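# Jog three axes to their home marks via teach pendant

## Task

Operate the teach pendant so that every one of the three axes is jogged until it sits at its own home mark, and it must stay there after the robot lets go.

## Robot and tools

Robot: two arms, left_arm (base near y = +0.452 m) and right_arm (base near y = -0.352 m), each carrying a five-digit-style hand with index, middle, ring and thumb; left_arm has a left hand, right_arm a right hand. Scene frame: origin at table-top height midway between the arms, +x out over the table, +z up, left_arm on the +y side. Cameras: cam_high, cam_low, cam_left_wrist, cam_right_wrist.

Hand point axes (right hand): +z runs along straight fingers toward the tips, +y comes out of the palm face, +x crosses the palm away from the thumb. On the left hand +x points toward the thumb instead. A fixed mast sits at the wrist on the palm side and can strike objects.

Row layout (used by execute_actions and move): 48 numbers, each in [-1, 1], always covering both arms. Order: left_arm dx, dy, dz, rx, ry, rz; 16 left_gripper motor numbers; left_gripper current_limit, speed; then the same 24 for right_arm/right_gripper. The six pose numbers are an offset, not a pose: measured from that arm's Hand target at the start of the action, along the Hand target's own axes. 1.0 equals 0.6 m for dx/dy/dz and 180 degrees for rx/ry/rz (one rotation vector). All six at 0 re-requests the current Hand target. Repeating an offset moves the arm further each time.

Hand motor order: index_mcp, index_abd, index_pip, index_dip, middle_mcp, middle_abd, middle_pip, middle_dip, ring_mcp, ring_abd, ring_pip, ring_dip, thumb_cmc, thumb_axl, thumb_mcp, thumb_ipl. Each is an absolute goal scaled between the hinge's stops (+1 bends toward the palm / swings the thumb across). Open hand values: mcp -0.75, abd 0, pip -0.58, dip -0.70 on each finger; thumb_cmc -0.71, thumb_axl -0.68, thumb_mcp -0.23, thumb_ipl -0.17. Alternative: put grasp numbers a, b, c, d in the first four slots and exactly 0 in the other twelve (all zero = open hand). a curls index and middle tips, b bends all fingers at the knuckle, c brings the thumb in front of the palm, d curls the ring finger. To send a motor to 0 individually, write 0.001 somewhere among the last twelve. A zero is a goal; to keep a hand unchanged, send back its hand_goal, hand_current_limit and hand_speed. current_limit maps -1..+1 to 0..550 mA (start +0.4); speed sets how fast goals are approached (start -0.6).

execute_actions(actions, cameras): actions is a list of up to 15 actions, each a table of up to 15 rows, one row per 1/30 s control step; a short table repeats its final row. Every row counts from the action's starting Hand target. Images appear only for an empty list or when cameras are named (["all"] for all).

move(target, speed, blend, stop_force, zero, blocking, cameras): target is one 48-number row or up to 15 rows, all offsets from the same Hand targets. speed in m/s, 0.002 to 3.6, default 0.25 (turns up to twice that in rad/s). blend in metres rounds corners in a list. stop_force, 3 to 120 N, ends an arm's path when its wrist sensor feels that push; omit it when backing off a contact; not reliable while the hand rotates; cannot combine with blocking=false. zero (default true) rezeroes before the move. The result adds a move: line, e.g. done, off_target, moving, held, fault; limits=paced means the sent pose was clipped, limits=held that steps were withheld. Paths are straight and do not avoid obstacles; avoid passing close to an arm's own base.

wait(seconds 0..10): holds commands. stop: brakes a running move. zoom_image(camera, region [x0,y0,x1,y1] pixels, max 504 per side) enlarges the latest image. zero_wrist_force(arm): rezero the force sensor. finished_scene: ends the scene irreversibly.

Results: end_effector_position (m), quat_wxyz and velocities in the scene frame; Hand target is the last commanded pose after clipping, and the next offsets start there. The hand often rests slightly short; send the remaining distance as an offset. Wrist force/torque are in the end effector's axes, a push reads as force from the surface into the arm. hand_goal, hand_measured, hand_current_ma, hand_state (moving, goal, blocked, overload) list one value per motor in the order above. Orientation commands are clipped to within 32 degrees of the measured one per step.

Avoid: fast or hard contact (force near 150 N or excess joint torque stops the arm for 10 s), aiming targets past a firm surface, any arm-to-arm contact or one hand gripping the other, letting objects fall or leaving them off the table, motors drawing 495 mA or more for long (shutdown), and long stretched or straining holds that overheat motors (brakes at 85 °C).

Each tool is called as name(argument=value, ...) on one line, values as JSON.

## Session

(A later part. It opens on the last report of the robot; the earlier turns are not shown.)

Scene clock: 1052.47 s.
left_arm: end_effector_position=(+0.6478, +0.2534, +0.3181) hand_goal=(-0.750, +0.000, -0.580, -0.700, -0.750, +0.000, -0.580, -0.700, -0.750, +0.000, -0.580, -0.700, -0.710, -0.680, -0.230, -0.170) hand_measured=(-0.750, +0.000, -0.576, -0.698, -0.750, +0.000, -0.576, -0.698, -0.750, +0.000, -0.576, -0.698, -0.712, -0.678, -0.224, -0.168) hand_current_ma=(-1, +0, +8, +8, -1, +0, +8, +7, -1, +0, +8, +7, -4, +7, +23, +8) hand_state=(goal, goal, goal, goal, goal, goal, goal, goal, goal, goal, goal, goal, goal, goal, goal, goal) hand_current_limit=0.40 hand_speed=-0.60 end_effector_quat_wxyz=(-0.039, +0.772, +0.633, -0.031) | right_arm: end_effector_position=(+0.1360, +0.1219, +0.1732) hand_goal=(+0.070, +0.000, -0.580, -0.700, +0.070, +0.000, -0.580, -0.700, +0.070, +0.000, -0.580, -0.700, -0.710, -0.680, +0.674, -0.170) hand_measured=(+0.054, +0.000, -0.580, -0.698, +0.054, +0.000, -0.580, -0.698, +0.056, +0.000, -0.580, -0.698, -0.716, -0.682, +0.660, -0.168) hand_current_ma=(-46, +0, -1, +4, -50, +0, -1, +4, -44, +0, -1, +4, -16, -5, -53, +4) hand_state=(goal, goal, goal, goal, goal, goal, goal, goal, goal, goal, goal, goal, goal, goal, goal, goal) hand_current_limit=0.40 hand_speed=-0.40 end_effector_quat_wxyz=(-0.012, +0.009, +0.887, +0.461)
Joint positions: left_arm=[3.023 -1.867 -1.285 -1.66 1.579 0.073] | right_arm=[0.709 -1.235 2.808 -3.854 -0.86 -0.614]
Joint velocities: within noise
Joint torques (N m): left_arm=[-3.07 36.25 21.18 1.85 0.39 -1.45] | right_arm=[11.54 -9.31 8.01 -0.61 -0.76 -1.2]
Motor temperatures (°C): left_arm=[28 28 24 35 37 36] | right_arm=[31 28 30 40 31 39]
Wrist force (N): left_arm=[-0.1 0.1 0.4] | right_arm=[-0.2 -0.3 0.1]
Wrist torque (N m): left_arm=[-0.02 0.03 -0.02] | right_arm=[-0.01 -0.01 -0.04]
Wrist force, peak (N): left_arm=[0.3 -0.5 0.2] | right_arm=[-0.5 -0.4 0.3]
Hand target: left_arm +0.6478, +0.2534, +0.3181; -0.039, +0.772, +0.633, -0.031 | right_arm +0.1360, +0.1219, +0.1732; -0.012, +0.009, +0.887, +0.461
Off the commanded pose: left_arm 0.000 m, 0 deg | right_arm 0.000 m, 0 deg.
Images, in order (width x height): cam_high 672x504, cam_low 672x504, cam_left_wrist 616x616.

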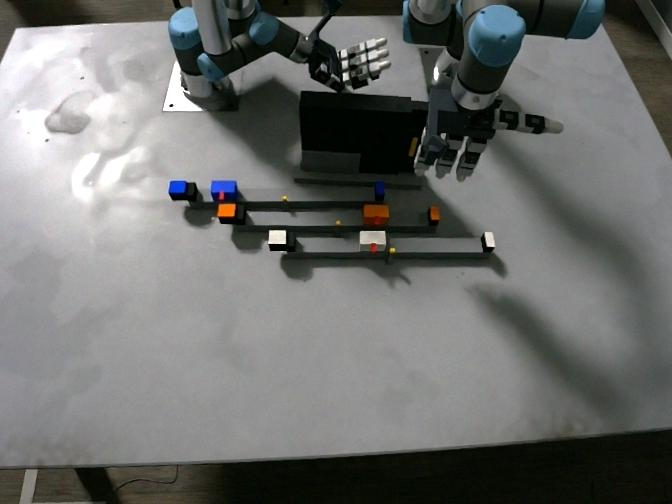

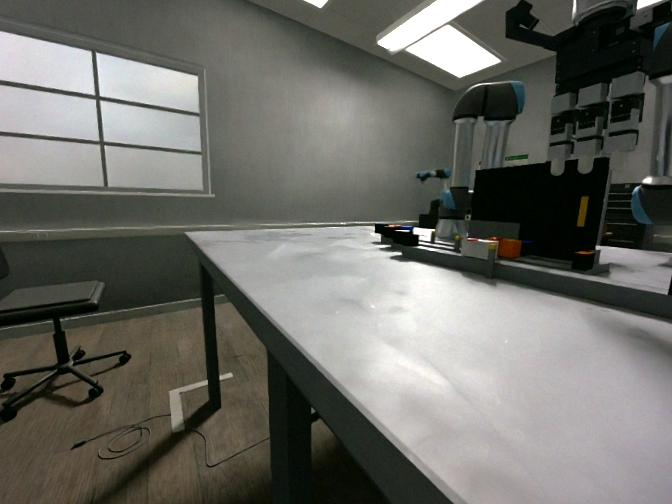

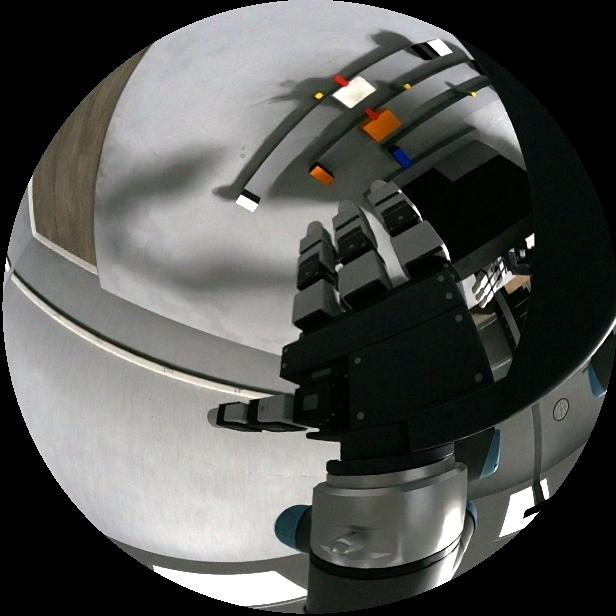

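move(target=[0.2243,-0.1275,-0.0068,-0.0226,-0.0284,-0.5625,0,0,0,0,0,0,0,0,0,0,0,0,0,0,0,0,0.4,-0.6,0,0,0,0,0,0,0.07,0,-0.58,-0.70,0.07,0,-0.58,-0.70,0.07,0,-0.58,-0.70,-0.71,-0.68,-0.23,-0.17,0.4,-0.4], speed=0.35, cameras=["cam_right_wrist"])

Scene clock: 1149.77 s.
left_arm: end_effector_position=(+0.6000, +0.4003, +0.3299) hand_goal=(-0.750, +0.000, -0.580, -0.700, -0.750, +0.000, -0.580, -0.700, -0.750, +0.000, -0.580, -0.700, -0.710, -0.680, -0.230, -0.170) hand_measured=(-0.750, +0.000, -0.576, -0.698, -0.750, +0.000, -0.576, -0.698, -0.750, +0.000, -0.576, -0.698, -0.712, -0.678, -0.224, -0.168) hand_current_ma=(+0, +0, +8, +8, -1, +0, +8, +7, -1, +0, +8, +7, -3, +7, +23, +8) hand_state=(goal, goal, goal, goal, goal, goal, goal, goal, goal, goal, goal, goal, goal, goal, goal, goal) hand_current_limit=0.40 hand_speed=-0.60 end_effector_quat_wxyz=(+0.000, +0.000, +1.000, +0.000) | right_arm: end_effector_position=(+0.1360, +0.1219, +0.1732) hand_goal=(+0.070, +0.000, -0.580, -0.700, +0.070, +0.000, -0.580, -0.700, +0.070, +0.000, -0.580, -0.700, -0.710, -0.680, -0.230, -0.170) hand_measured=(+0.054, +0.000, -0.580, -0.698, +0.054, +0.000, -0.580, -0.698, +0.056, +0.000, -0.580, -0.698, -0.716, -0.682, -0.224, -0.168) hand_current_ma=(-46, +0, -1, +4, -50, +0, -1, +4, -44, +0, -1, +4, -16, -5, +19, +4) hand_state=(goal, goal, goal, goal, goal, goal, goal, goal, goal, goal, goal, goal, goal, goal, goal, goal) hand_current_limit=0.40 hand_speed=-0.40 end_effector_quat_wxyz=(-0.012, +0.009, +0.887, +0.461)
Joint positions: left_arm=[3.143 -1.914 -1.236 -1.563 1.57 -1.576] | right_arm=[0.709 -1.235 2.808 -3.854 -0.86 -0.614]
Joint torques (N m): left_arm=[-4.9 45.54 10.71 -0.28 -0.99 -1.75] | right_arm=[10.1 -12.37 8.57 -5.01 1.07 0.8]
Wrist force (N): left_arm=[0.0 -0.3 0.0] | right_arm=[0.0 -0.1 0.2]
Wrist torque (N m): left_arm=[0.00 0.01 -0.01] | right_arm=[-0.02 -0.01 0.00]
Wrist force, peak (N): left_arm=[0.6 -0.2 0.2] | right_arm=[0.2 -0.9 0.2]
Hand target: left_arm +0.5999, +0.4003, +0.3299; +0.000, +0.000, +1.000, +0.000 | right_arm +0.1360, +0.1219, +0.1732; -0.012, +0.009, +0.887, +0.461
Off the commanded pose: left_arm 0.000 m, 0 deg | right_arm 0.000 m, 0 deg.
move: done
camera_calibration:
cam_right_wrist: T_world_to_cam=[[0.794224, 0.394844, 0.461851, -0.196124], [0.430511, -0.902058, 0.0308523, -0.00361935], [0.428798, 0.174328, -0.886421, 0.195317], [0, 0, 0, 1]] pos_world=[0.0735728, 0.040124, 0.263825]
Images, in order (width x height): cam_right_wrist 616x616.

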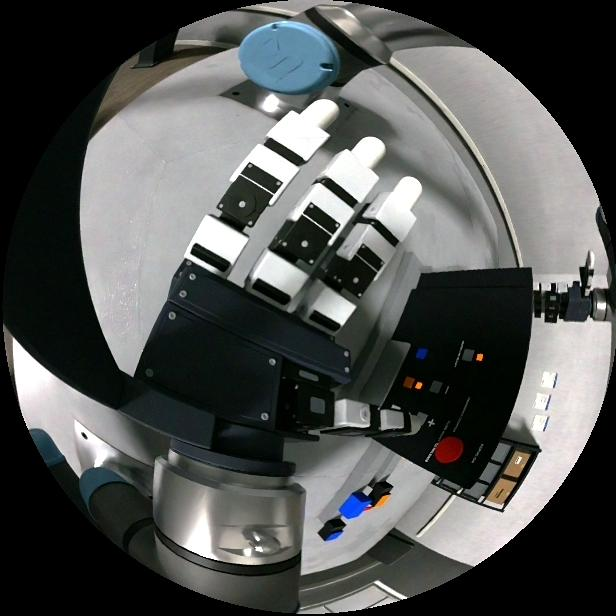

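move(target=[[0.0667,0,0.1333,0.3849,0.3849,-0.3849,0,0,0,0,0,0,0,0,0,0,0,0,0,0,0,0,0.4,-0.6,0,0,0,0,0,0,0.07,0,-0.58,-0.70,0.07,0,-0.58,-0.70,0.07,0,-0.58,-0.70,-0.71,-0.68,-0.23,-0.17,0.4,-0.4],[0.2833,0,0.30,0.3849,0.3849,-0.3849,0,0,0,0,0,0,0,0,0,0,0,0,0,0,0,0,0.4,-0.6,0,0,0,0,0,0,0.07,0,-0.58,-0.70,0.07,0,-0.58,-0.70,0.07,0,-0.58,-0.70,-0.71,-0.68,-0.23,-0.17,0.4,-0.4]], speed=0.35, blend=[0.03, 0], cameras=["cam_high","cam_low","cam_left_wrist","cam_right_wrist"])

Scene clock: 1174.23 s.
left_arm: end_effector_position=(+0.4299, +0.4000, +0.1501) hand_goal=(-0.750, +0.000, -0.580, -0.700, -0.750, +0.000, -0.580, -0.700, -0.750, +0.000, -0.580, -0.700, -0.710, -0.680, -0.230, -0.170) hand_measured=(-0.750, +0.002, -0.578, -0.698, -0.750, +0.002, -0.578, -0.698, -0.748, +0.002, -0.578, -0.698, -0.710, -0.678, -0.228, -0.168) hand_current_ma=(+2, +5, +6, +8, +2, +5, +6, +7, +3, +5, +6, +7, +0, +7, +6, +7) hand_state=(goal, goal, goal, goal, goal, goal, goal, goal, goal, goal, goal, goal, goal, goal, goal, goal) hand_current_limit=0.40 hand_speed=-0.60 end_effector_quat_wxyz=(+0.500, +0.500, -0.500, +0.500) | right_arm: end_effector_position=(+0.1360, +0.1219, +0.1732) hand_goal=(+0.070, +0.000, -0.580, -0.700, +0.070, +0.000, -0.580, -0.700, +0.070, +0.000, -0.580, -0.700, -0.710, -0.680, -0.230, -0.170) hand_measured=(+0.054, +0.000, -0.580, -0.698, +0.054, +0.000, -0.580, -0.698, +0.056, +0.000, -0.580, -0.698, -0.716, -0.682, -0.224, -0.168) hand_current_ma=(-46, +0, -1, +4, -50, +0, -1, +4, -44, +0, -1, +4, -16, -5, +19, +4) hand_state=(goal, goal, goal, goal, goal, goal, goal, goal, goal, goal, goal, goal, goal, goal, goal, goal) hand_current_limit=0.40 hand_speed=-0.40 end_effector_quat_wxyz=(-0.012, +0.009, +0.887, +0.461)
Joint positions: left_arm=[3.716 -2.223 -1.689 -2.372 0.568 -1.57] | right_arm=[0.709 -1.235 2.808 -3.854 -0.86 -0.614]
Joint torques (N m): left_arm=[3.75 33.31 3.55 1.23 0.91 1.82] | right_arm=[5.58 -17.08 8.34 -5.09 2.61 0.8]
Wrist force (N): left_arm=[-0.6 -0.8 0.8] | right_arm=[-0.1 -0.2 0.1]
Wrist torque (N m): left_arm=[-0.10 0.00 -0.04] | right_arm=[-0.02 -0.01 0.00]
Wrist force, peak (N): left_arm=[-2.1 1.6 1.2] | right_arm=[-0.1 -0.9 0.1]
Hand target: left_arm +0.4299, +0.4001, +0.1500; +0.500, +0.500, -0.500, +0.500 | right_arm +0.1360, +0.1219, +0.1732; -0.012, +0.009, +0.887, +0.461
Off the commanded pose: left_arm 0.000 m, 0 deg | right_arm 0.000 m, 0 deg.
move: done
camera_calibration:
cam_left_wrist: T_world_to_cam=[[0.659765, -0.0343436, -0.750687, -0.18534], [0.513121, 0.750411, 0.416642, -0.641463], [0.549015, -0.660079, 0.512717, 0.0767633], [0, 0, 0, 1]] pos_world=[0.409285, 0.525666, 0.08877]
cam_right_wrist: T_world_to_cam=[[0.794258, 0.394858, 0.46178, -0.196108], [0.43053, -0.90205, 0.0308141, -0.00361087], [0.428716, 0.174336, -0.886459, 0.195333], [0, 0, 0, 1]] pos_world=[0.0735726, 0.040124, 0.263825]

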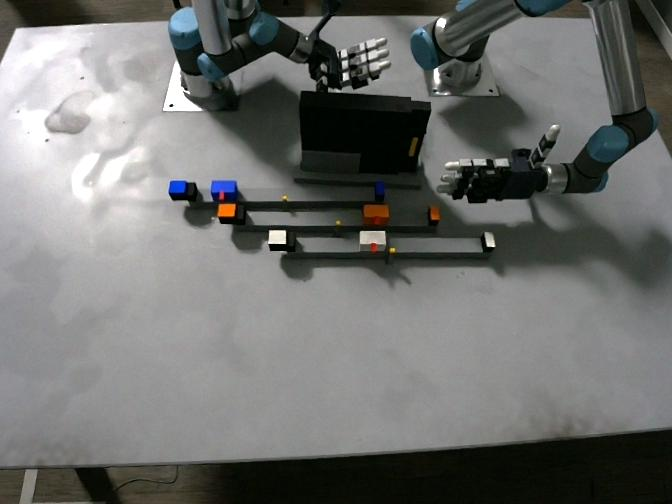

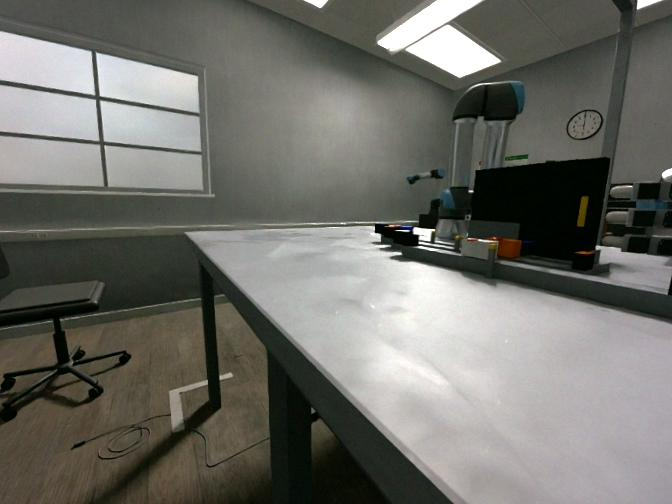

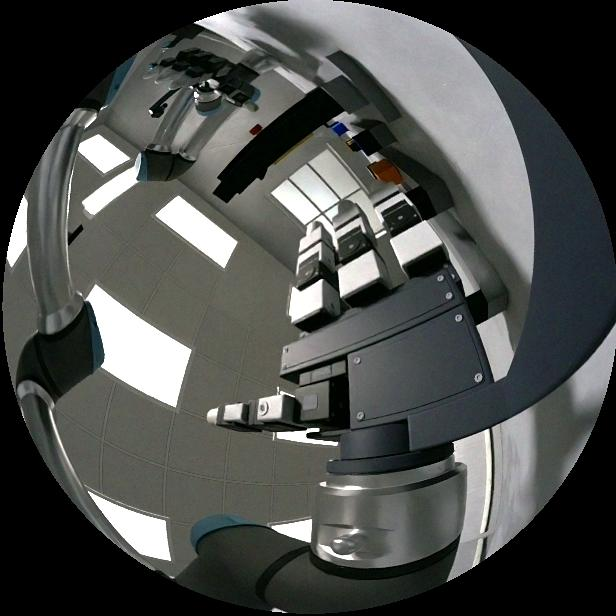

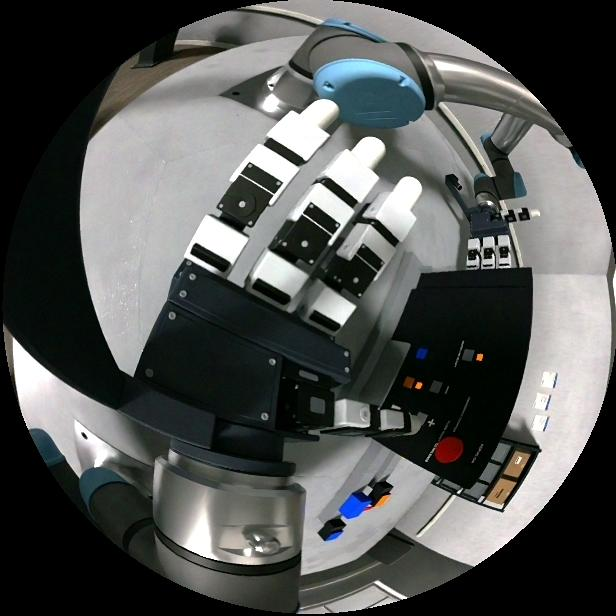

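zoom_image(camera="cam_high", region=[370, 80, 530, 220])

zoom_image(camera="cam_left_wrist", region=[200, 60, 460, 320])

zoom_image(camera="cam_low", region=[520, 130, 672, 290])

Scaled by 3.150.

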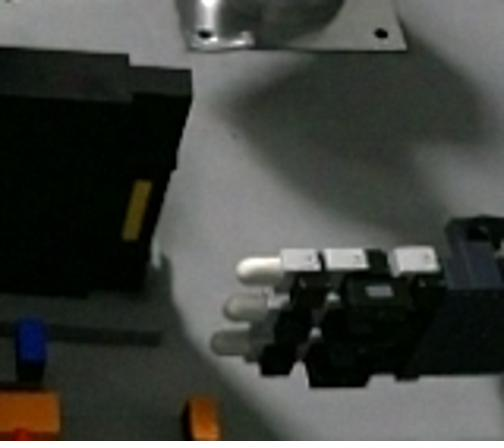

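Scaled by 1.938 from the camera's 616x616 image, which has a finer 880x880 frame.

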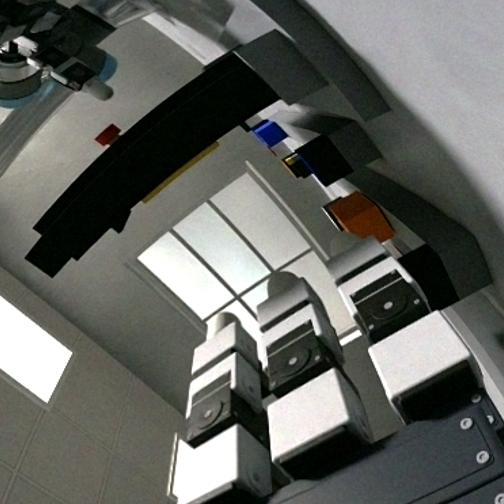

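Scaled by 3.150.

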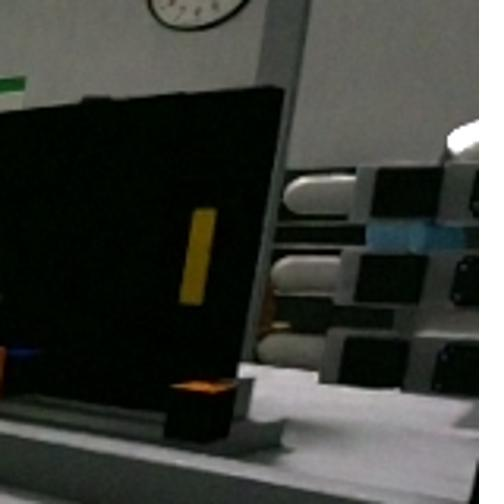

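move(target=[-0.0217,0.0717,0.13,0,0,0,-0.75,0,-0.58,-0.70,-0.75,0,-0.58,-0.70,-0.95,0,-0.58,-0.70,-0.71,-0.68,-0.23,-0.17,0.4,-0.6,-0.0338,0.1028,0.1213,0,0,0,0.07,0,-0.58,-0.70,0.07,0,-0.58,-0.70,0.07,0,-0.58,-0.70,-0.71,-0.68,-0.23,-0.17,0.4,-0.4], speed=0.15, cameras=["cam_high","cam_low","cam_left_wrist","cam_right_wrist"])

zoom_image(camera="cam_high", region=[370, 80, 530, 220])

zoom_image(camera="cam_low", region=[520, 130, 672, 290])

zoom_image(camera="cam_left_wrist", region=[200, 60, 460, 320])

zoom_image(camera="cam_right_wrist", region=[330, 280, 530, 480])

Scene clock: 1245.03 s.
left_arm: end_effector_position=(+0.3935, +0.3340, +0.1390) hand_goal=(-0.750, +0.000, -0.580, -0.700, -0.750, +0.000, -0.580, -0.700, -0.950, +0.000, -0.580, -0.700, -0.710, -0.680, -0.230, -0.170) hand_measured=(-0.750, +0.002, -0.578, -0.698, -0.750, +0.002, -0.578, -0.698, -0.948, +0.002, -0.578, -0.698, -0.710, -0.678, -0.228, -0.168) hand_current_ma=(+2, +5, +6, +8, +2, +5, +6, +7, +7, +5, +6, +7, +0, +7, +5, +7) hand_state=(goal, goal, goal, goal, goal, goal, goal, goal, goal, goal, goal, goal, goal, goal, goal, goal) hand_current_limit=0.40 hand_speed=-0.60 end_effector_quat_wxyz=(+0.500, +0.500, -0.500, +0.500) | right_arm: end_effector_position=(+0.1497, +0.1852, +0.1789) hand_goal=(+0.070, +0.000, -0.580, -0.700, +0.070, +0.000, -0.580, -0.700, +0.070, +0.000, -0.580, -0.700, -0.710, -0.680, -0.230, -0.170) hand_measured=(+0.056, +0.000, -0.580, -0.698, +0.056, +0.000, -0.580, -0.698, +0.056, +0.000, -0.580, -0.698, -0.716, -0.682, -0.226, -0.168) hand_current_ma=(-41, +0, -1, +4, -45, +0, -1, +4, -40, +0, -1, +4, -17, -5, +13, +3) hand_state=(goal, goal, goal, goal, goal, goal, goal, goal, goal, goal, goal, goal, goal, goal, goal, goal) hand_current_limit=0.40 hand_speed=-0.40 end_effector_quat_wxyz=(-0.012, +0.009, +0.887, +0.461)
Joint positions: left_arm=[3.64 -2.153 -1.866 -2.266 0.493 -1.57] | right_arm=[0.858 -1.196 2.608 -3.777 -0.962 -0.476]
Joint torques (N m): left_arm=[-3.39 32.32 4.2 -2.93 0.25 -0.16] | right_arm=[-13.83 -27.48 4.9 -5.57 2.6 -1.2]
Wrist force (N): left_arm=[-0.5 -0.7 1.2] | right_arm=[0.1 -0.4 0.4]
Wrist torque (N m): left_arm=[-0.10 0.03 -0.06] | right_arm=[-0.07 -0.05 0.02]
Wrist force, peak (N): left_arm=[-0.5 0.0 2.4] | right_arm=[-1.7 2.5 3.6]
Hand target: left_arm +0.3935, +0.3339, +0.1390; +0.500, +0.500, -0.500, +0.500 (not the last commanded pose) | right_arm +0.1497, +0.1852, +0.1789; -0.012, +0.009, +0.887, +0.461 (not the last commanded pose)
Off the commanded pose: left_arm 0.014 m, 0 deg | right_arm 0.033 m, 0 deg.
move: held (right_arm; a check stopped the path), off_target (left_arm; braked when a check withheld steps of right_arm); limits=held
pose unreachable (right arm): on one or more control steps of this call, first in action 0 (counted from 0), this arm could not follow its commanded pose, so it was not sent that pose on those steps. It may still have moved: this result reports where it is.
cause: moving toward the commanded pose would bring a part of the arm too close to another arm (a part of this arm just beyond joint 6 (wrist 3) and a part of the left arm just beyond its joint 2 (shoulder lift), along the way the arms are being sent, or toward where that arm still pushes).
camera_calibration:
cam_left_wrist: T_world_to_cam=[[0.659836, -0.0343302, -0.750625, -0.171961], [0.513143, 0.75033, 0.416761, -0.568613], [0.548909, -0.660172, 0.512711, 0.0589557], [0, 0, 0, 1]] pos_world=[0.372885, 0.459665, 0.0776704]
cam_right_wrist: T_world_to_cam=[[0.794151, 0.394864, 0.461959, -0.23461], [0.430816, -0.90193, 0.03032, 0.0472914], [0.428628, 0.174941, -0.886383, 0.183307], [0, 0, 0, 1]] pos_world=[0.0873715, 0.103225, 0.269427]

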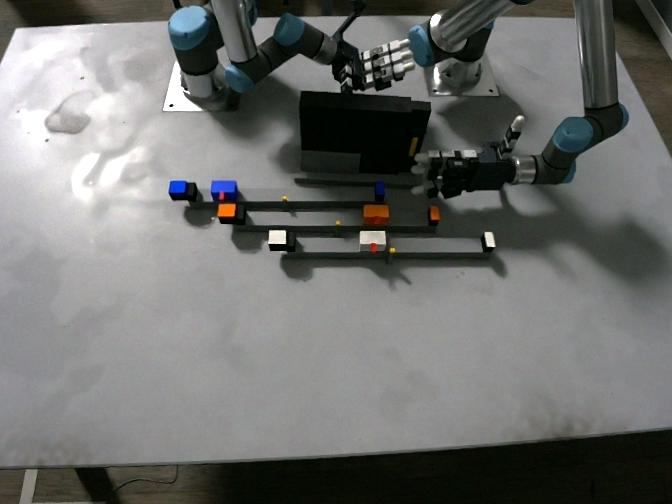

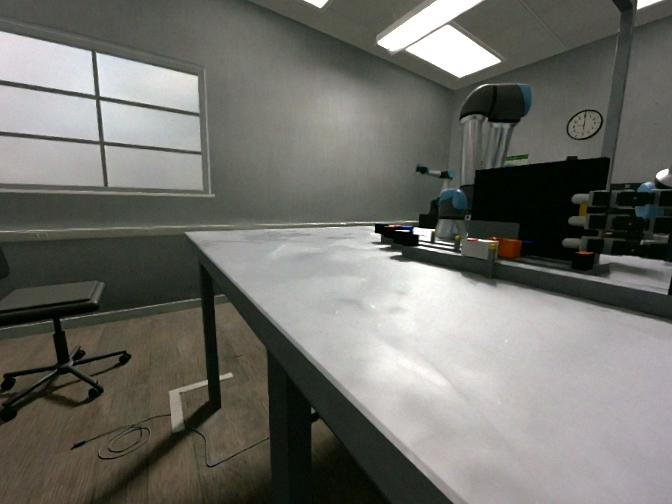

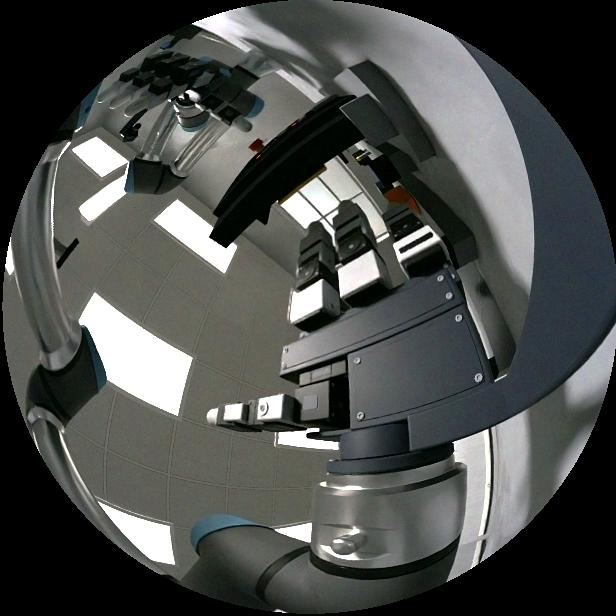

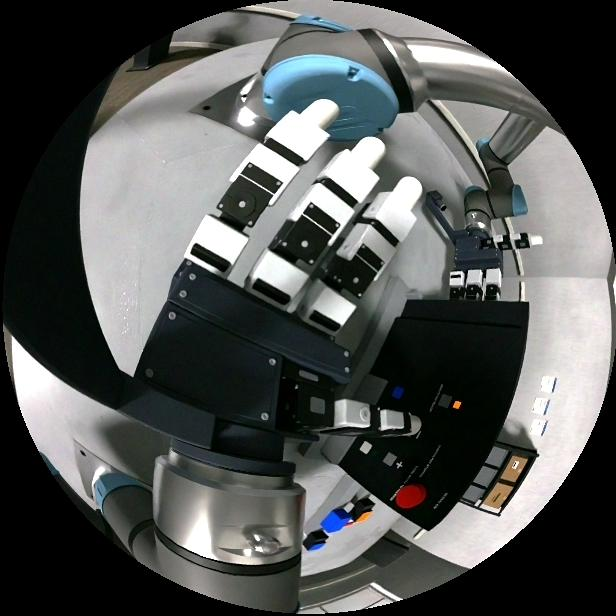

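Scaled by 3.150.

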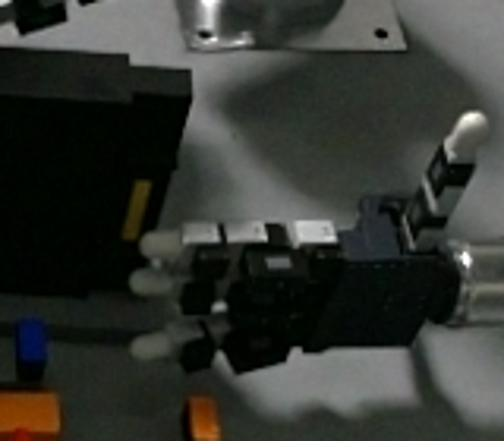

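Scaled by 3.150.

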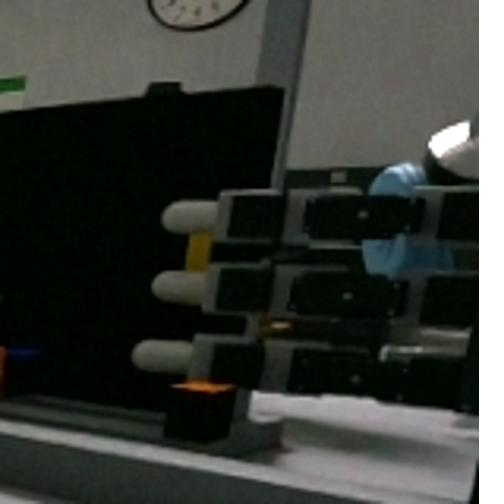

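Scaled by 1.938 from the camera's 616x616 image, which has a finer 880x880 frame.

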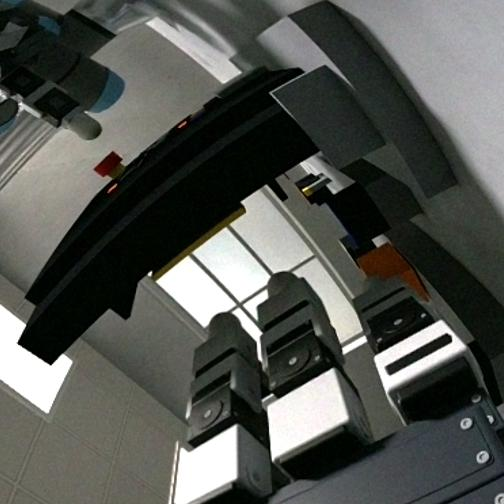

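Scaled by 2.520 from the camera's 616x616 image, which has a finer 880x880 frame.

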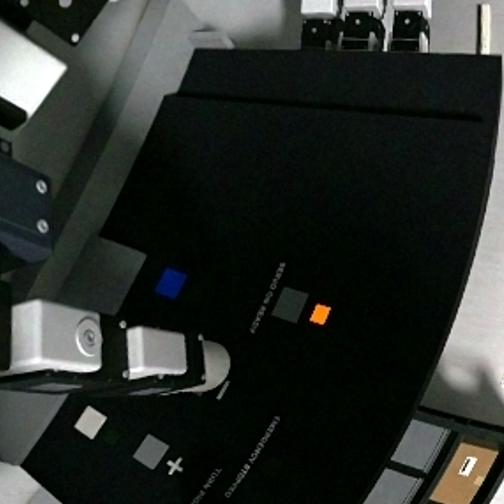

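move(target=[-0.0033,0.01,0.0183,0,0,0,-0.75,0,-0.58,-0.70,-0.75,0,-0.58,-0.70,-0.95,0,-0.58,-0.70,-0.71,-0.68,-0.23,-0.17,0.4,-0.6,0,0,0,0,0,0,0.479,0,0.737,-0.333,0.479,0,0.737,-0.333,0.479,0,0.737,-0.333,-0.71,-0.68,-0.23,-0.17,0.4,-0.4], speed=0.15, cameras=["cam_right_wrist"])

Scene clock: 1296.13 s.
left_arm: end_effector_position=(+0.3875, +0.3229, +0.1370) hand_goal=(-0.750, +0.000, -0.580, -0.700, -0.750, +0.000, -0.580, -0.700, -0.950, +0.000, -0.580, -0.700, -0.710, -0.680, -0.230, -0.170) hand_measured=(-0.750, +0.002, -0.578, -0.698, -0.750, +0.002, -0.578, -0.698, -0.948, +0.002, -0.578, -0.698, -0.710, -0.678, -0.228, -0.168) hand_current_ma=(+2, +5, +6, +8, +2, +5, +6, +7, +7, +5, +6, +7, +0, +7, +5, +7) hand_state=(goal, goal, goal, goal, goal, goal, goal, goal, goal, goal, goal, goal, goal, goal, goal, goal) hand_current_limit=0.40 hand_speed=-0.60 end_effector_quat_wxyz=(+0.500, +0.500, -0.500, +0.500) | right_arm: end_effector_position=(+0.1497, +0.1852, +0.1790) hand_goal=(+0.478, +0.000, +0.736, -0.334, +0.478, +0.000, +0.736, -0.334, +0.478, +0.000, +0.736, -0.334, -0.710, -0.680, -0.230, -0.170) hand_measured=(+0.470, +0.000, +0.736, -0.336, +0.470, +0.000, +0.736, -0.336, +0.470, +0.000, +0.736, -0.336, -0.716, -0.682, -0.226, -0.168) hand_current_ma=(-21, +0, -1, -5, -23, +0, -1, -4, -21, +0, -1, -4, -17, -5, +13, +3) hand_state=(goal, goal, goal, goal, goal, goal, goal, goal, goal, goal, goal, goal, goal, goal, goal, goal) hand_current_limit=0.40 hand_speed=-0.40 end_effector_quat_wxyz=(-0.012, +0.009, +0.887, +0.461)
Joint positions: left_arm=[3.626 -2.144 -1.892 -2.249 0.478 -1.57] | right_arm=[0.858 -1.196 2.608 -3.777 -0.962 -0.476]
Joint torques (N m): left_arm=[6.08 28.6 17.59 -3.51 1.51 -1.59] | right_arm=[-12.22 -25.45 1.24 -3.89 2 -1.16]
Wrist force (N): left_arm=[-0.9 -0.7 1.4] | right_arm=[-0.5 -0.3 0.1]
Wrist torque (N m): left_arm=[-0.11 0.09 -0.10] | right_arm=[-0.13 0.03 -0.02]
Wrist force, peak (N): left_arm=[-0.9 -0.7 1.4] | right_arm=[-0.2 -1.0 0.6]
Hand target: left_arm +0.3875, +0.3230, +0.1370; +0.500, +0.500, -0.500, +0.500 | right_arm +0.1497, +0.1852, +0.1789; -0.012, +0.009, +0.887, +0.461
Off the commanded pose: left_arm 0.000 m, 0 deg | right_arm 0.000 m, 0 deg.
move: done
camera_calibration:
cam_right_wrist: T_world_to_cam=[[0.79412, 0.394801, 0.462066, -0.234676], [0.430799, -0.901941, 0.030257, 0.047308], [0.428702, 0.17503, -0.886329, 0.183366], [0, 0, 0, 1]] pos_world=[0.0873718, 0.103225, 0.269527]
Images, in order (width x height): cam_right_wrist 616x616.

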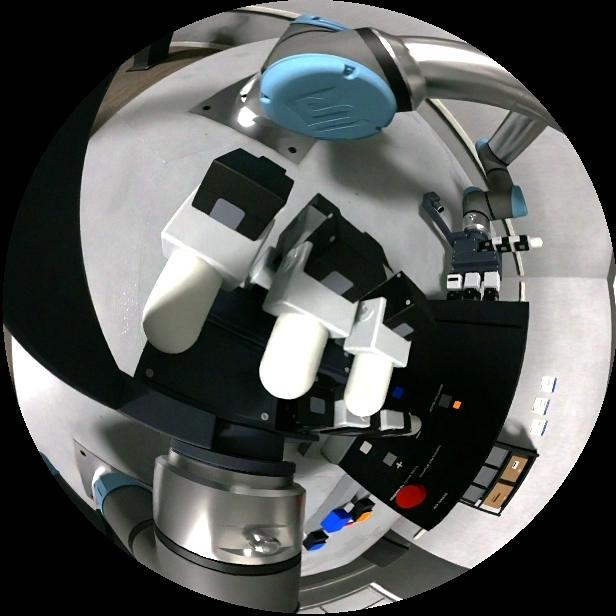

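move(target=[0,0,0,0,0,0,-0.75,0,-0.58,-0.70,-0.75,0,-0.58,-0.70,-0.95,0,-0.58,-0.70,-0.71,-0.68,-0.23,-0.17,0.4,-0.6,-0.0247,0.034,0.0413,0,0,0,0.479,0,0.737,-0.333,0.479,0,0.737,-0.333,0.479,0,0.737,-0.333,-0.71,-0.68,-0.23,-0.17,0.4,-0.4], speed=0.1, cameras=["cam_right_wrist"])

zoom_image(camera="cam_right_wrist", region=[330, 330, 510, 510])

Scene clock: 1303.87 s.
left_arm: end_effector_position=(+0.3875, +0.3230, +0.1370) hand_goal=(-0.750, +0.000, -0.580, -0.700, -0.750, +0.000, -0.580, -0.700, -0.950, +0.000, -0.580, -0.700, -0.710, -0.680, -0.230, -0.170) hand_measured=(-0.750, +0.002, -0.578, -0.698, -0.750, +0.002, -0.578, -0.698, -0.948, +0.002, -0.578, -0.698, -0.710, -0.678, -0.228, -0.168) hand_current_ma=(+2, +5, +6, +8, +2, +5, +6, +7, +7, +5, +6, +7, +0, +7, +5, +7) hand_state=(goal, goal, goal, goal, goal, goal, goal, goal, goal, goal, goal, goal, goal, goal, goal, goal) hand_current_limit=0.40 hand_speed=-0.60 end_effector_quat_wxyz=(+0.500, +0.500, -0.500, +0.500) | right_arm: end_effector_position=(+0.1647, +0.2171, +0.1809) hand_goal=(+0.478, +0.000, +0.736, -0.334, +0.478, +0.000, +0.736, -0.334, +0.478, +0.000, +0.736, -0.334, -0.710, -0.680, -0.230, -0.170) hand_measured=(+0.470, +0.000, +0.736, -0.336, +0.470, +0.000, +0.736, -0.336, +0.470, +0.000, +0.736, -0.336, -0.716, -0.682, -0.226, -0.168) hand_current_ma=(-20, +0, -1, -5, -22, +0, -1, -4, -19, +0, -1, -4, -17, -5, +13, +3) hand_state=(goal, goal, goal, goal, goal, goal, goal, goal, goal, goal, goal, goal, goal, goal, goal, goal) hand_current_limit=0.40 hand_speed=-0.40 end_effector_quat_wxyz=(-0.012, +0.009, +0.887, +0.461)
Joint positions: left_arm=[3.626 -2.144 -1.892 -2.249 0.478 -1.57] | right_arm=[0.892 -1.167 2.506 -3.72 -0.986 -0.447]
Joint torques (N m): left_arm=[5.72 29.24 18.31 -3.59 1.52 -1.44] | right_arm=[-13.05 -28.21 -6.6 -4.92 2.69 -1.15]
Wrist force (N): left_arm=[-0.5 -0.7 1.2] | right_arm=[-0.2 -0.3 0.2]
Wrist torque (N m): left_arm=[-0.11 0.05 -0.07] | right_arm=[-0.17 0.00 0.02]
Wrist force, peak (N): left_arm=[-0.8 -0.8 1.3] | right_arm=[-0.1 -1.2 -0.6]
Hand target: left_arm +0.3875, +0.3230, +0.1370; +0.500, +0.500, -0.500, +0.500 | right_arm +0.1648, +0.2171, +0.1810; -0.012, +0.009, +0.887, +0.461
Off the commanded pose: left_arm 0.000 m, 0 deg | right_arm 0.000 m, 0 deg.
move: done
camera_calibration:
cam_right_wrist: T_world_to_cam=[[0.7941, 0.394971, 0.461956, -0.26009], [0.430911, -0.901883, 0.030375, 0.0695992], [0.428628, 0.174941, -0.886382, 0.173052], [0, 0, 0, 1]] pos_world=[0.102371, 0.135224, 0.271426]
Images, in order (width x height): cam_right_wrist 616x616.

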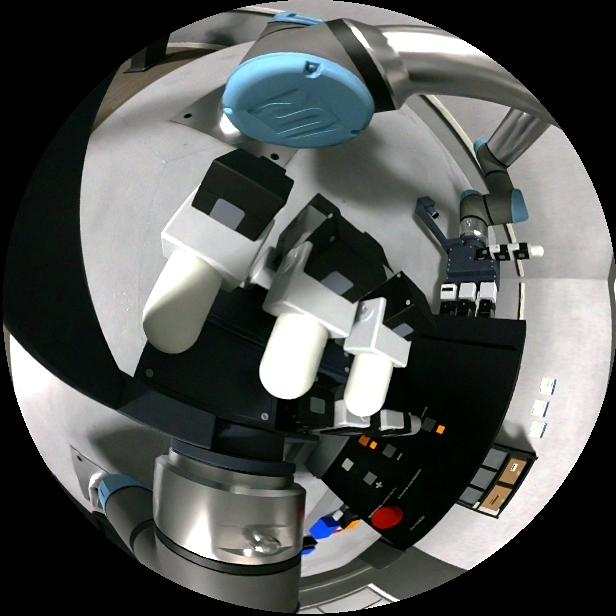

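Scaled by 2.800 from the camera's 616x616 image, which has a finer 880x880 frame.

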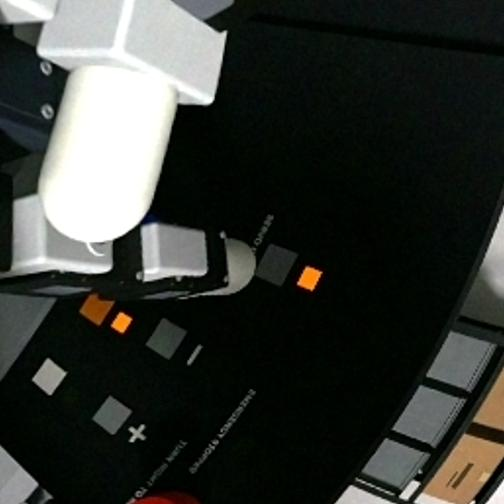

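move(target=[0,0,0,0,0,0,-0.52,0,-0.58,-0.70,-0.52,0,-0.58,-0.70,-0.95,0,-0.58,-0.70,-0.71,-0.68,-0.23,-0.17,0.2,-0.85,0,0,0,0,0,0,0.479,0,0.737,-0.333,0.479,0,0.737,-0.333,0.479,0,0.737,-0.333,-0.71,-0.68,-0.23,-0.17,0.4,-0.4], cameras=["cam_right_wrist","cam_left_wrist","cam_low"])

zoom_image(camera="cam_left_wrist", region=[240, 100, 420, 280])

zoom_image(camera="cam_low", region=[520, 150, 672, 270])

Scene clock: 1321.17 s.
left_arm: end_effector_position=(+0.3875, +0.3230, +0.1370) hand_goal=(-0.520, +0.000, -0.580, -0.700, -0.520, +0.000, -0.580, -0.700, -0.950, +0.000, -0.580, -0.700, -0.710, -0.680, -0.230, -0.170) hand_measured=(-0.522, +0.002, -0.578, -0.698, -0.522, +0.002, -0.578, -0.698, -0.948, +0.002, -0.578, -0.698, -0.710, -0.678, -0.228, -0.168) hand_current_ma=(-7, +5, +6, +8, -7, +5, +6, +7, +7, +5, +6, +7, +0, +7, +5, +7) hand_state=(goal, goal, goal, goal, goal, goal, goal, goal, goal, goal, goal, goal, goal, goal, goal, goal) hand_current_limit=0.20 hand_speed=-0.85 end_effector_quat_wxyz=(+0.500, +0.500, -0.500, +0.500) | right_arm: end_effector_position=(+0.1648, +0.2171, +0.1810) hand_goal=(+0.478, +0.000, +0.736, -0.334, +0.478, +0.000, +0.736, -0.334, +0.478, +0.000, +0.736, -0.334, -0.710, -0.680, -0.230, -0.170) hand_measured=(+0.470, +0.000, +0.736, -0.336, +0.470, +0.000, +0.736, -0.336, +0.470, +0.000, +0.736, -0.336, -0.716, -0.682, -0.226, -0.168) hand_current_ma=(-20, +0, -1, -5, -22, +0, -1, -4, -19, +0, -1, -4, -17, -5, +13, +3) hand_state=(goal, goal, goal, goal, goal, goal, goal, goal, goal, goal, goal, goal, goal, goal, goal, goal) hand_current_limit=0.40 hand_speed=-0.40 end_effector_quat_wxyz=(-0.012, +0.009, +0.887, +0.461)
Joint positions: left_arm=[3.626 -2.144 -1.892 -2.249 0.478 -1.57] | right_arm=[0.892 -1.167 2.506 -3.72 -0.986 -0.447]
Joint torques (N m): left_arm=[6 28.9 17.54 -3.49 1.17 -1.12] | right_arm=[-12.76 -28.57 -17.91 -1.17 2.42 -1.31]
Wrist force (N): left_arm=[-0.3 -0.4 1.5] | right_arm=[-0.2 -0.1 0.5]
Wrist torque (N m): left_arm=[-0.08 0.03 -0.02] | right_arm=[-0.17 0.00 0.01]
Wrist force, peak (N): left_arm=[-0.7 -0.8 1.6] | right_arm=[-0.2 -0.5 0.7]
Hand target: left_arm +0.3875, +0.3230, +0.1370; +0.500, +0.500, -0.500, +0.500 | right_arm +0.1648, +0.2171, +0.1810; -0.012, +0.009, +0.887, +0.461
Off the commanded pose: left_arm 0.000 m, 0 deg | right_arm 0.000 m, 0 deg.
move: done
camera_calibration:
cam_left_wrist: T_world_to_cam=[[0.65988, -0.0343808, -0.750584, -0.169814], [0.513078, 0.750407, 0.416702, -0.556328], [0.548917, -0.660081, 0.512818, 0.0559504], [0, 0, 0, 1]] pos_world=[0.366784, 0.448566, 0.0756704]
cam_right_wrist: T_world_to_cam=[[0.794137, 0.394808, 0.462031, -0.260218], [0.430761, -0.901956, 0.030337, 0.0695887], [0.428709, 0.174933, -0.886345, 0.17308], [0, 0, 0, 1]] pos_world=[0.102472, 0.135225, 0.271526]
Images, in order (width x height): cam_low 672x504, cam_left_wrist 616x616, cam_right_wrist 616x616.

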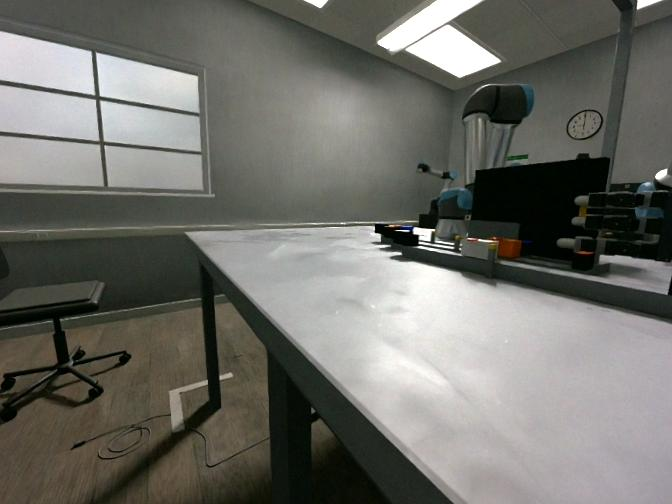

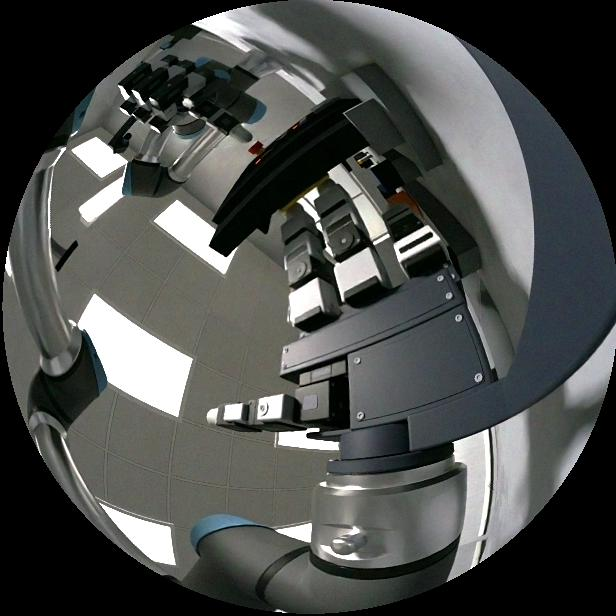

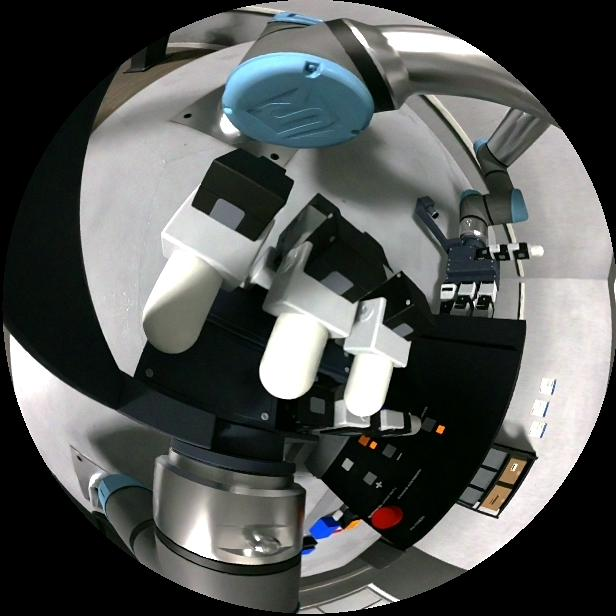

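Scaled by 2.800 from the camera's 616x616 image, which has a finer 880x880 frame.

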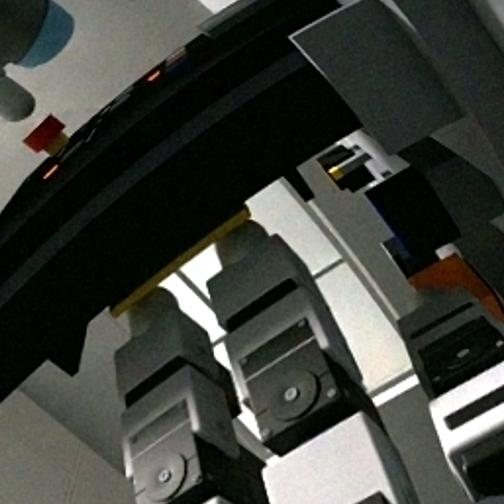

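Scaled by 3.316.

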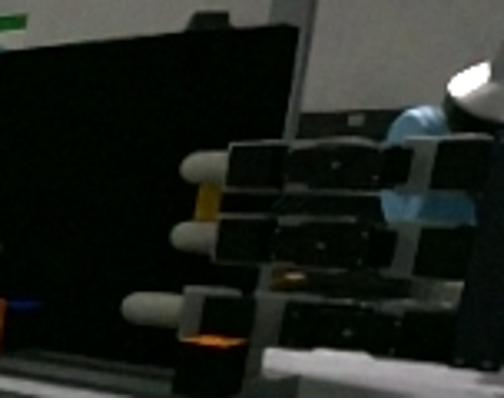

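move(target=[0,0,0,0,0,0,-0.48,0,-0.58,-0.70,-0.48,0,-0.58,-0.70,-0.95,0,-0.58,-0.70,-0.71,-0.68,-0.23,-0.17,0.2,-0.9,0,0,0,0,0,0,0.479,0,0.737,-0.333,0.479,0,0.737,-0.333,0.479,0,0.737,-0.333,-0.71,-0.68,-0.23,-0.17,0.4,-0.4], cameras=["cam_left_wrist"])

zoom_image(camera="cam_left_wrist", region=[240, 100, 420, 280])

Scene clock: 1327.80 s.
left_arm: end_effector_position=(+0.3875, +0.3230, +0.1370) hand_goal=(-0.480, +0.000, -0.580, -0.700, -0.480, +0.000, -0.580, -0.700, -0.950, +0.000, -0.580, -0.700, -0.710, -0.680, -0.230, -0.170) hand_measured=(-0.514, +0.002, -0.586, -0.702, -0.514, +0.002, -0.588, -0.702, -0.948, +0.002, -0.578, -0.698, -0.710, -0.678, -0.228, -0.168) hand_current_ma=(-129, +5, -16, -4, -130, +5, -21, -4, +7, +5, +6, +7, +0, +7, +5, +7) hand_state=(blocked, goal, goal, goal, blocked, goal, goal, goal, goal, goal, goal, goal, goal, goal, goal, goal) hand_current_limit=0.20 hand_speed=-0.90 end_effector_quat_wxyz=(+0.500, +0.500, -0.500, +0.500) | right_arm: end_effector_position=(+0.1648, +0.2171, +0.1810) hand_goal=(+0.478, +0.000, +0.736, -0.334, +0.478, +0.000, +0.736, -0.334, +0.478, +0.000, +0.736, -0.334, -0.710, -0.680, -0.230, -0.170) hand_measured=(+0.470, +0.000, +0.736, -0.336, +0.470, +0.000, +0.736, -0.336, +0.470, +0.000, +0.736, -0.336, -0.716, -0.682, -0.226, -0.168) hand_current_ma=(-20, +0, -1, -5, -22, +0, -1, -4, -19, +0, -1, -4, -17, -5, +13, +3) hand_state=(goal, goal, goal, goal, goal, goal, goal, goal, goal, goal, goal, goal, goal, goal, goal, goal) hand_current_limit=0.40 hand_speed=-0.40 end_effector_quat_wxyz=(-0.012, +0.009, +0.887, +0.461)
Joint positions: left_arm=[3.626 -2.144 -1.892 -2.249 0.478 -1.57] | right_arm=[0.892 -1.167 2.506 -3.72 -0.986 -0.447]
Joint torques (N m): left_arm=[5.13 28.81 16.65 -3.37 -0.6 -0.93] | right_arm=[-12.58 -26.83 -15.78 -1.15 2.55 -1.04]
Wrist force (N): left_arm=[-0.2 -2.5 0.9] | right_arm=[-0.1 -0.5 0.6]
Wrist torque (N m): left_arm=[0.04 0.01 0.00] | right_arm=[-0.22 -0.01 0.01]
Wrist force, peak (N): left_arm=[-0.4 -2.6 0.8] | right_arm=[-0.3 -0.7 0.5]
Hand target: left_arm +0.3875, +0.3230, +0.1370; +0.500, +0.500, -0.500, +0.500 | right_arm +0.1648, +0.2171, +0.1810; -0.012, +0.009, +0.887, +0.461
Off the commanded pose: left_arm 0.000 m, 0 deg | right_arm 0.000 m, 0 deg.
move: done
camera_calibration:
cam_left_wrist: T_world_to_cam=[[0.659882, -0.0343782, -0.750583, -0.169816], [0.513075, 0.750407, 0.416705, -0.556327], [0.548917, -0.660081, 0.512818, 0.0559504], [0, 0, 0, 1]] pos_world=[0.366784, 0.448566, 0.0756704]
Images, in order (width x height): cam_left_wrist 616x616.

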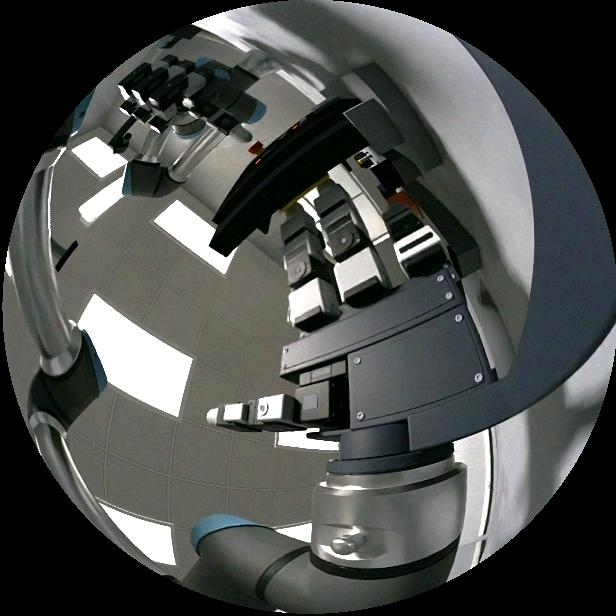

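Scaled by 2.800 from the camera's 616x616 image, which has a finer 880x880 frame.

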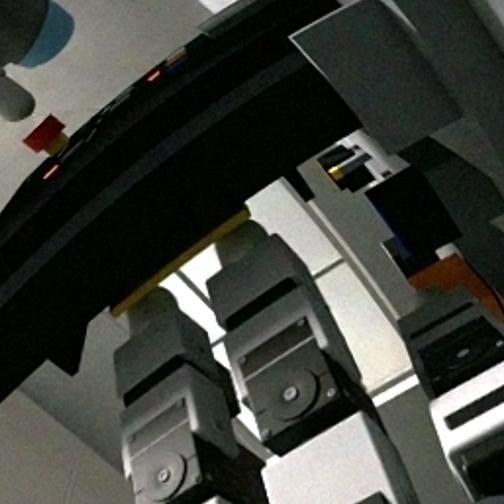

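move(target=[0,0,0,0,0,0,-0.44,0,-0.58,-0.70,-0.44,0,-0.58,-0.70,-0.95,0,-0.58,-0.70,-0.71,-0.68,-0.23,-0.17,0.4,-0.9,0,0,0,0,0,0,0.479,0,0.737,-0.333,0.479,0,0.737,-0.333,0.479,0,0.737,-0.333,-0.71,-0.68,-0.23,-0.17,0.4,-0.4], cameras=["cam_left_wrist","cam_right_wrist"])

zoom_image(camera="cam_right_wrist", region=[330, 390, 470, 550])

Scene clock: 1334.90 s.
left_arm: end_effector_position=(+0.3875, +0.3230, +0.1370) hand_goal=(-0.440, +0.000, -0.580, -0.700, -0.440, +0.000, -0.580, -0.700, -0.950, +0.000, -0.580, -0.700, -0.710, -0.680, -0.230, -0.170) hand_measured=(-0.500, +0.002, -0.594, -0.708, -0.500, +0.002, -0.596, -0.708, -0.948, +0.002, -0.578, -0.698, -0.710, -0.678, -0.228, -0.168) hand_current_ma=(-256, +5, -46, -24, -254, +5, -55, -22, +7, +5, +6, +7, +0, +7, +5, +7) hand_state=(blocked, goal, goal, goal, blocked, goal, goal, goal, goal, goal, goal, goal, goal, goal, goal, goal) hand_current_limit=0.40 hand_speed=-0.90 end_effector_quat_wxyz=(+0.500, +0.500, -0.500, +0.500) | right_arm: end_effector_position=(+0.1648, +0.2171, +0.1810) hand_goal=(+0.478, +0.000, +0.736, -0.334, +0.478, +0.000, +0.736, -0.334, +0.478, +0.000, +0.736, -0.334, -0.710, -0.680, -0.230, -0.170) hand_measured=(+0.470, +0.000, +0.736, -0.336, +0.470, +0.000, +0.736, -0.336, +0.470, +0.000, +0.736, -0.336, -0.716, -0.682, -0.226, -0.168) hand_current_ma=(-20, +0, -1, -5, -22, +0, -1, -4, -19, +0, -1, -4, -17, -5, +13, +3) hand_state=(goal, goal, goal, goal, goal, goal, goal, goal, goal, goal, goal, goal, goal, goal, goal, goal) hand_current_limit=0.40 hand_speed=-0.40 end_effector_quat_wxyz=(-0.012, +0.009, +0.887, +0.461)
Joint positions: left_arm=[3.626 -2.144 -1.892 -2.249 0.478 -1.57] | right_arm=[0.892 -1.167 2.506 -3.72 -0.986 -0.447]
Joint torques (N m): left_arm=[-1.43 28.48 15.98 -3.12 -0.34 -0.49] | right_arm=[-13.03 -24.33 -12.88 -1.09 2.53 -1.15]
Wrist force (N): left_arm=[-0.2 -2.9 2.9] | right_arm=[-0.2 -0.4 0.4]
Wrist torque (N m): left_arm=[0.01 -0.01 0.01] | right_arm=[-0.20 -0.01 0.01]
Wrist force, peak (N): left_arm=[-0.6 -2.6 3.1] | right_arm=[-0.3 -0.6 0.6]
Hand target: left_arm +0.3875, +0.3230, +0.1370; +0.500, +0.500, -0.500, +0.500 | right_arm +0.1648, +0.2171, +0.1810; -0.012, +0.009, +0.887, +0.461
Off the commanded pose: left_arm 0.000 m, 0 deg | right_arm 0.000 m, 0 deg.
move: done
camera_calibration:
cam_left_wrist: T_world_to_cam=[[0.659882, -0.0343782, -0.750583, -0.169816], [0.513075, 0.750407, 0.416705, -0.556327], [0.548917, -0.660081, 0.512818, 0.0559504], [0, 0, 0, 1]] pos_world=[0.366784, 0.448566, 0.0756704]
cam_right_wrist: T_world_to_cam=[[0.794137, 0.394808, 0.462031, -0.260218], [0.430761, -0.901956, 0.030337, 0.0695887], [0.428709, 0.174933, -0.886345, 0.17308], [0, 0, 0, 1]] pos_world=[0.102472, 0.135225, 0.271526]
Images, in order (width x height): cam_left_wrist 616x616, cam_right_wrist 616x616.

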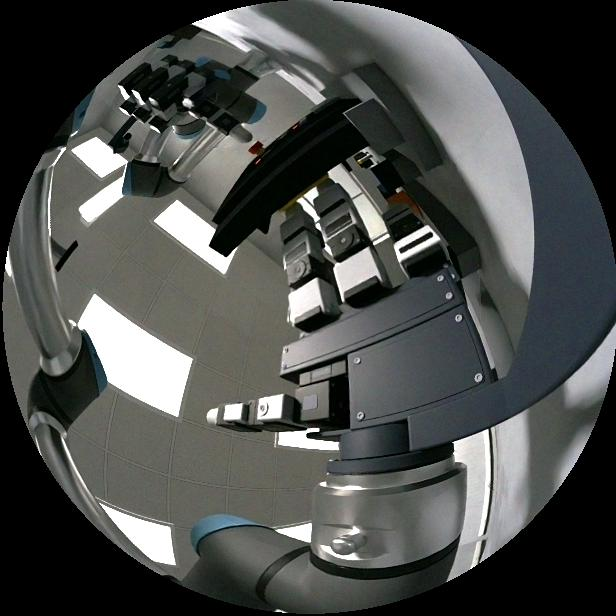

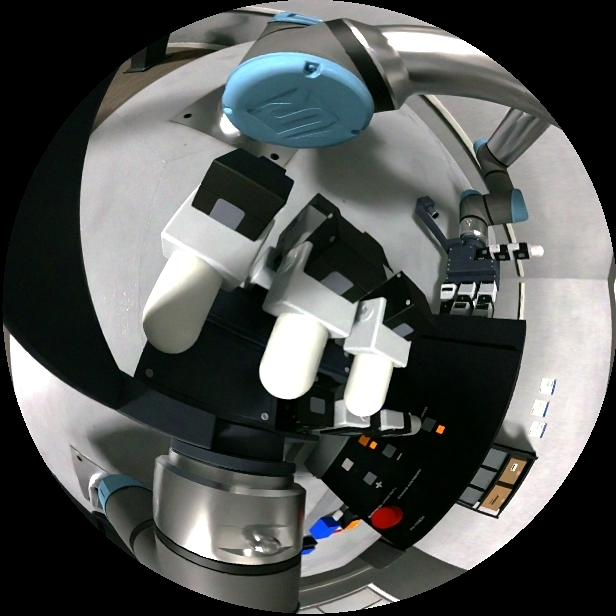

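Scaled by 3.150 from the camera's 616x616 image, which has a finer 880x880 frame.

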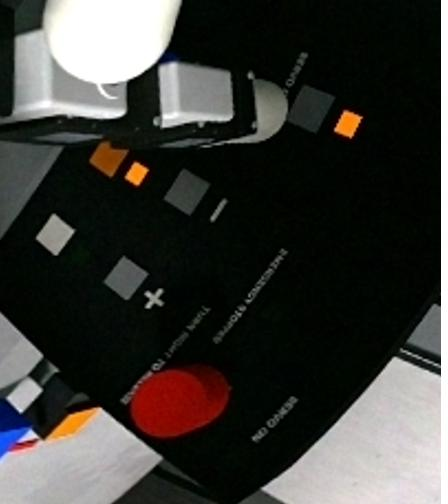

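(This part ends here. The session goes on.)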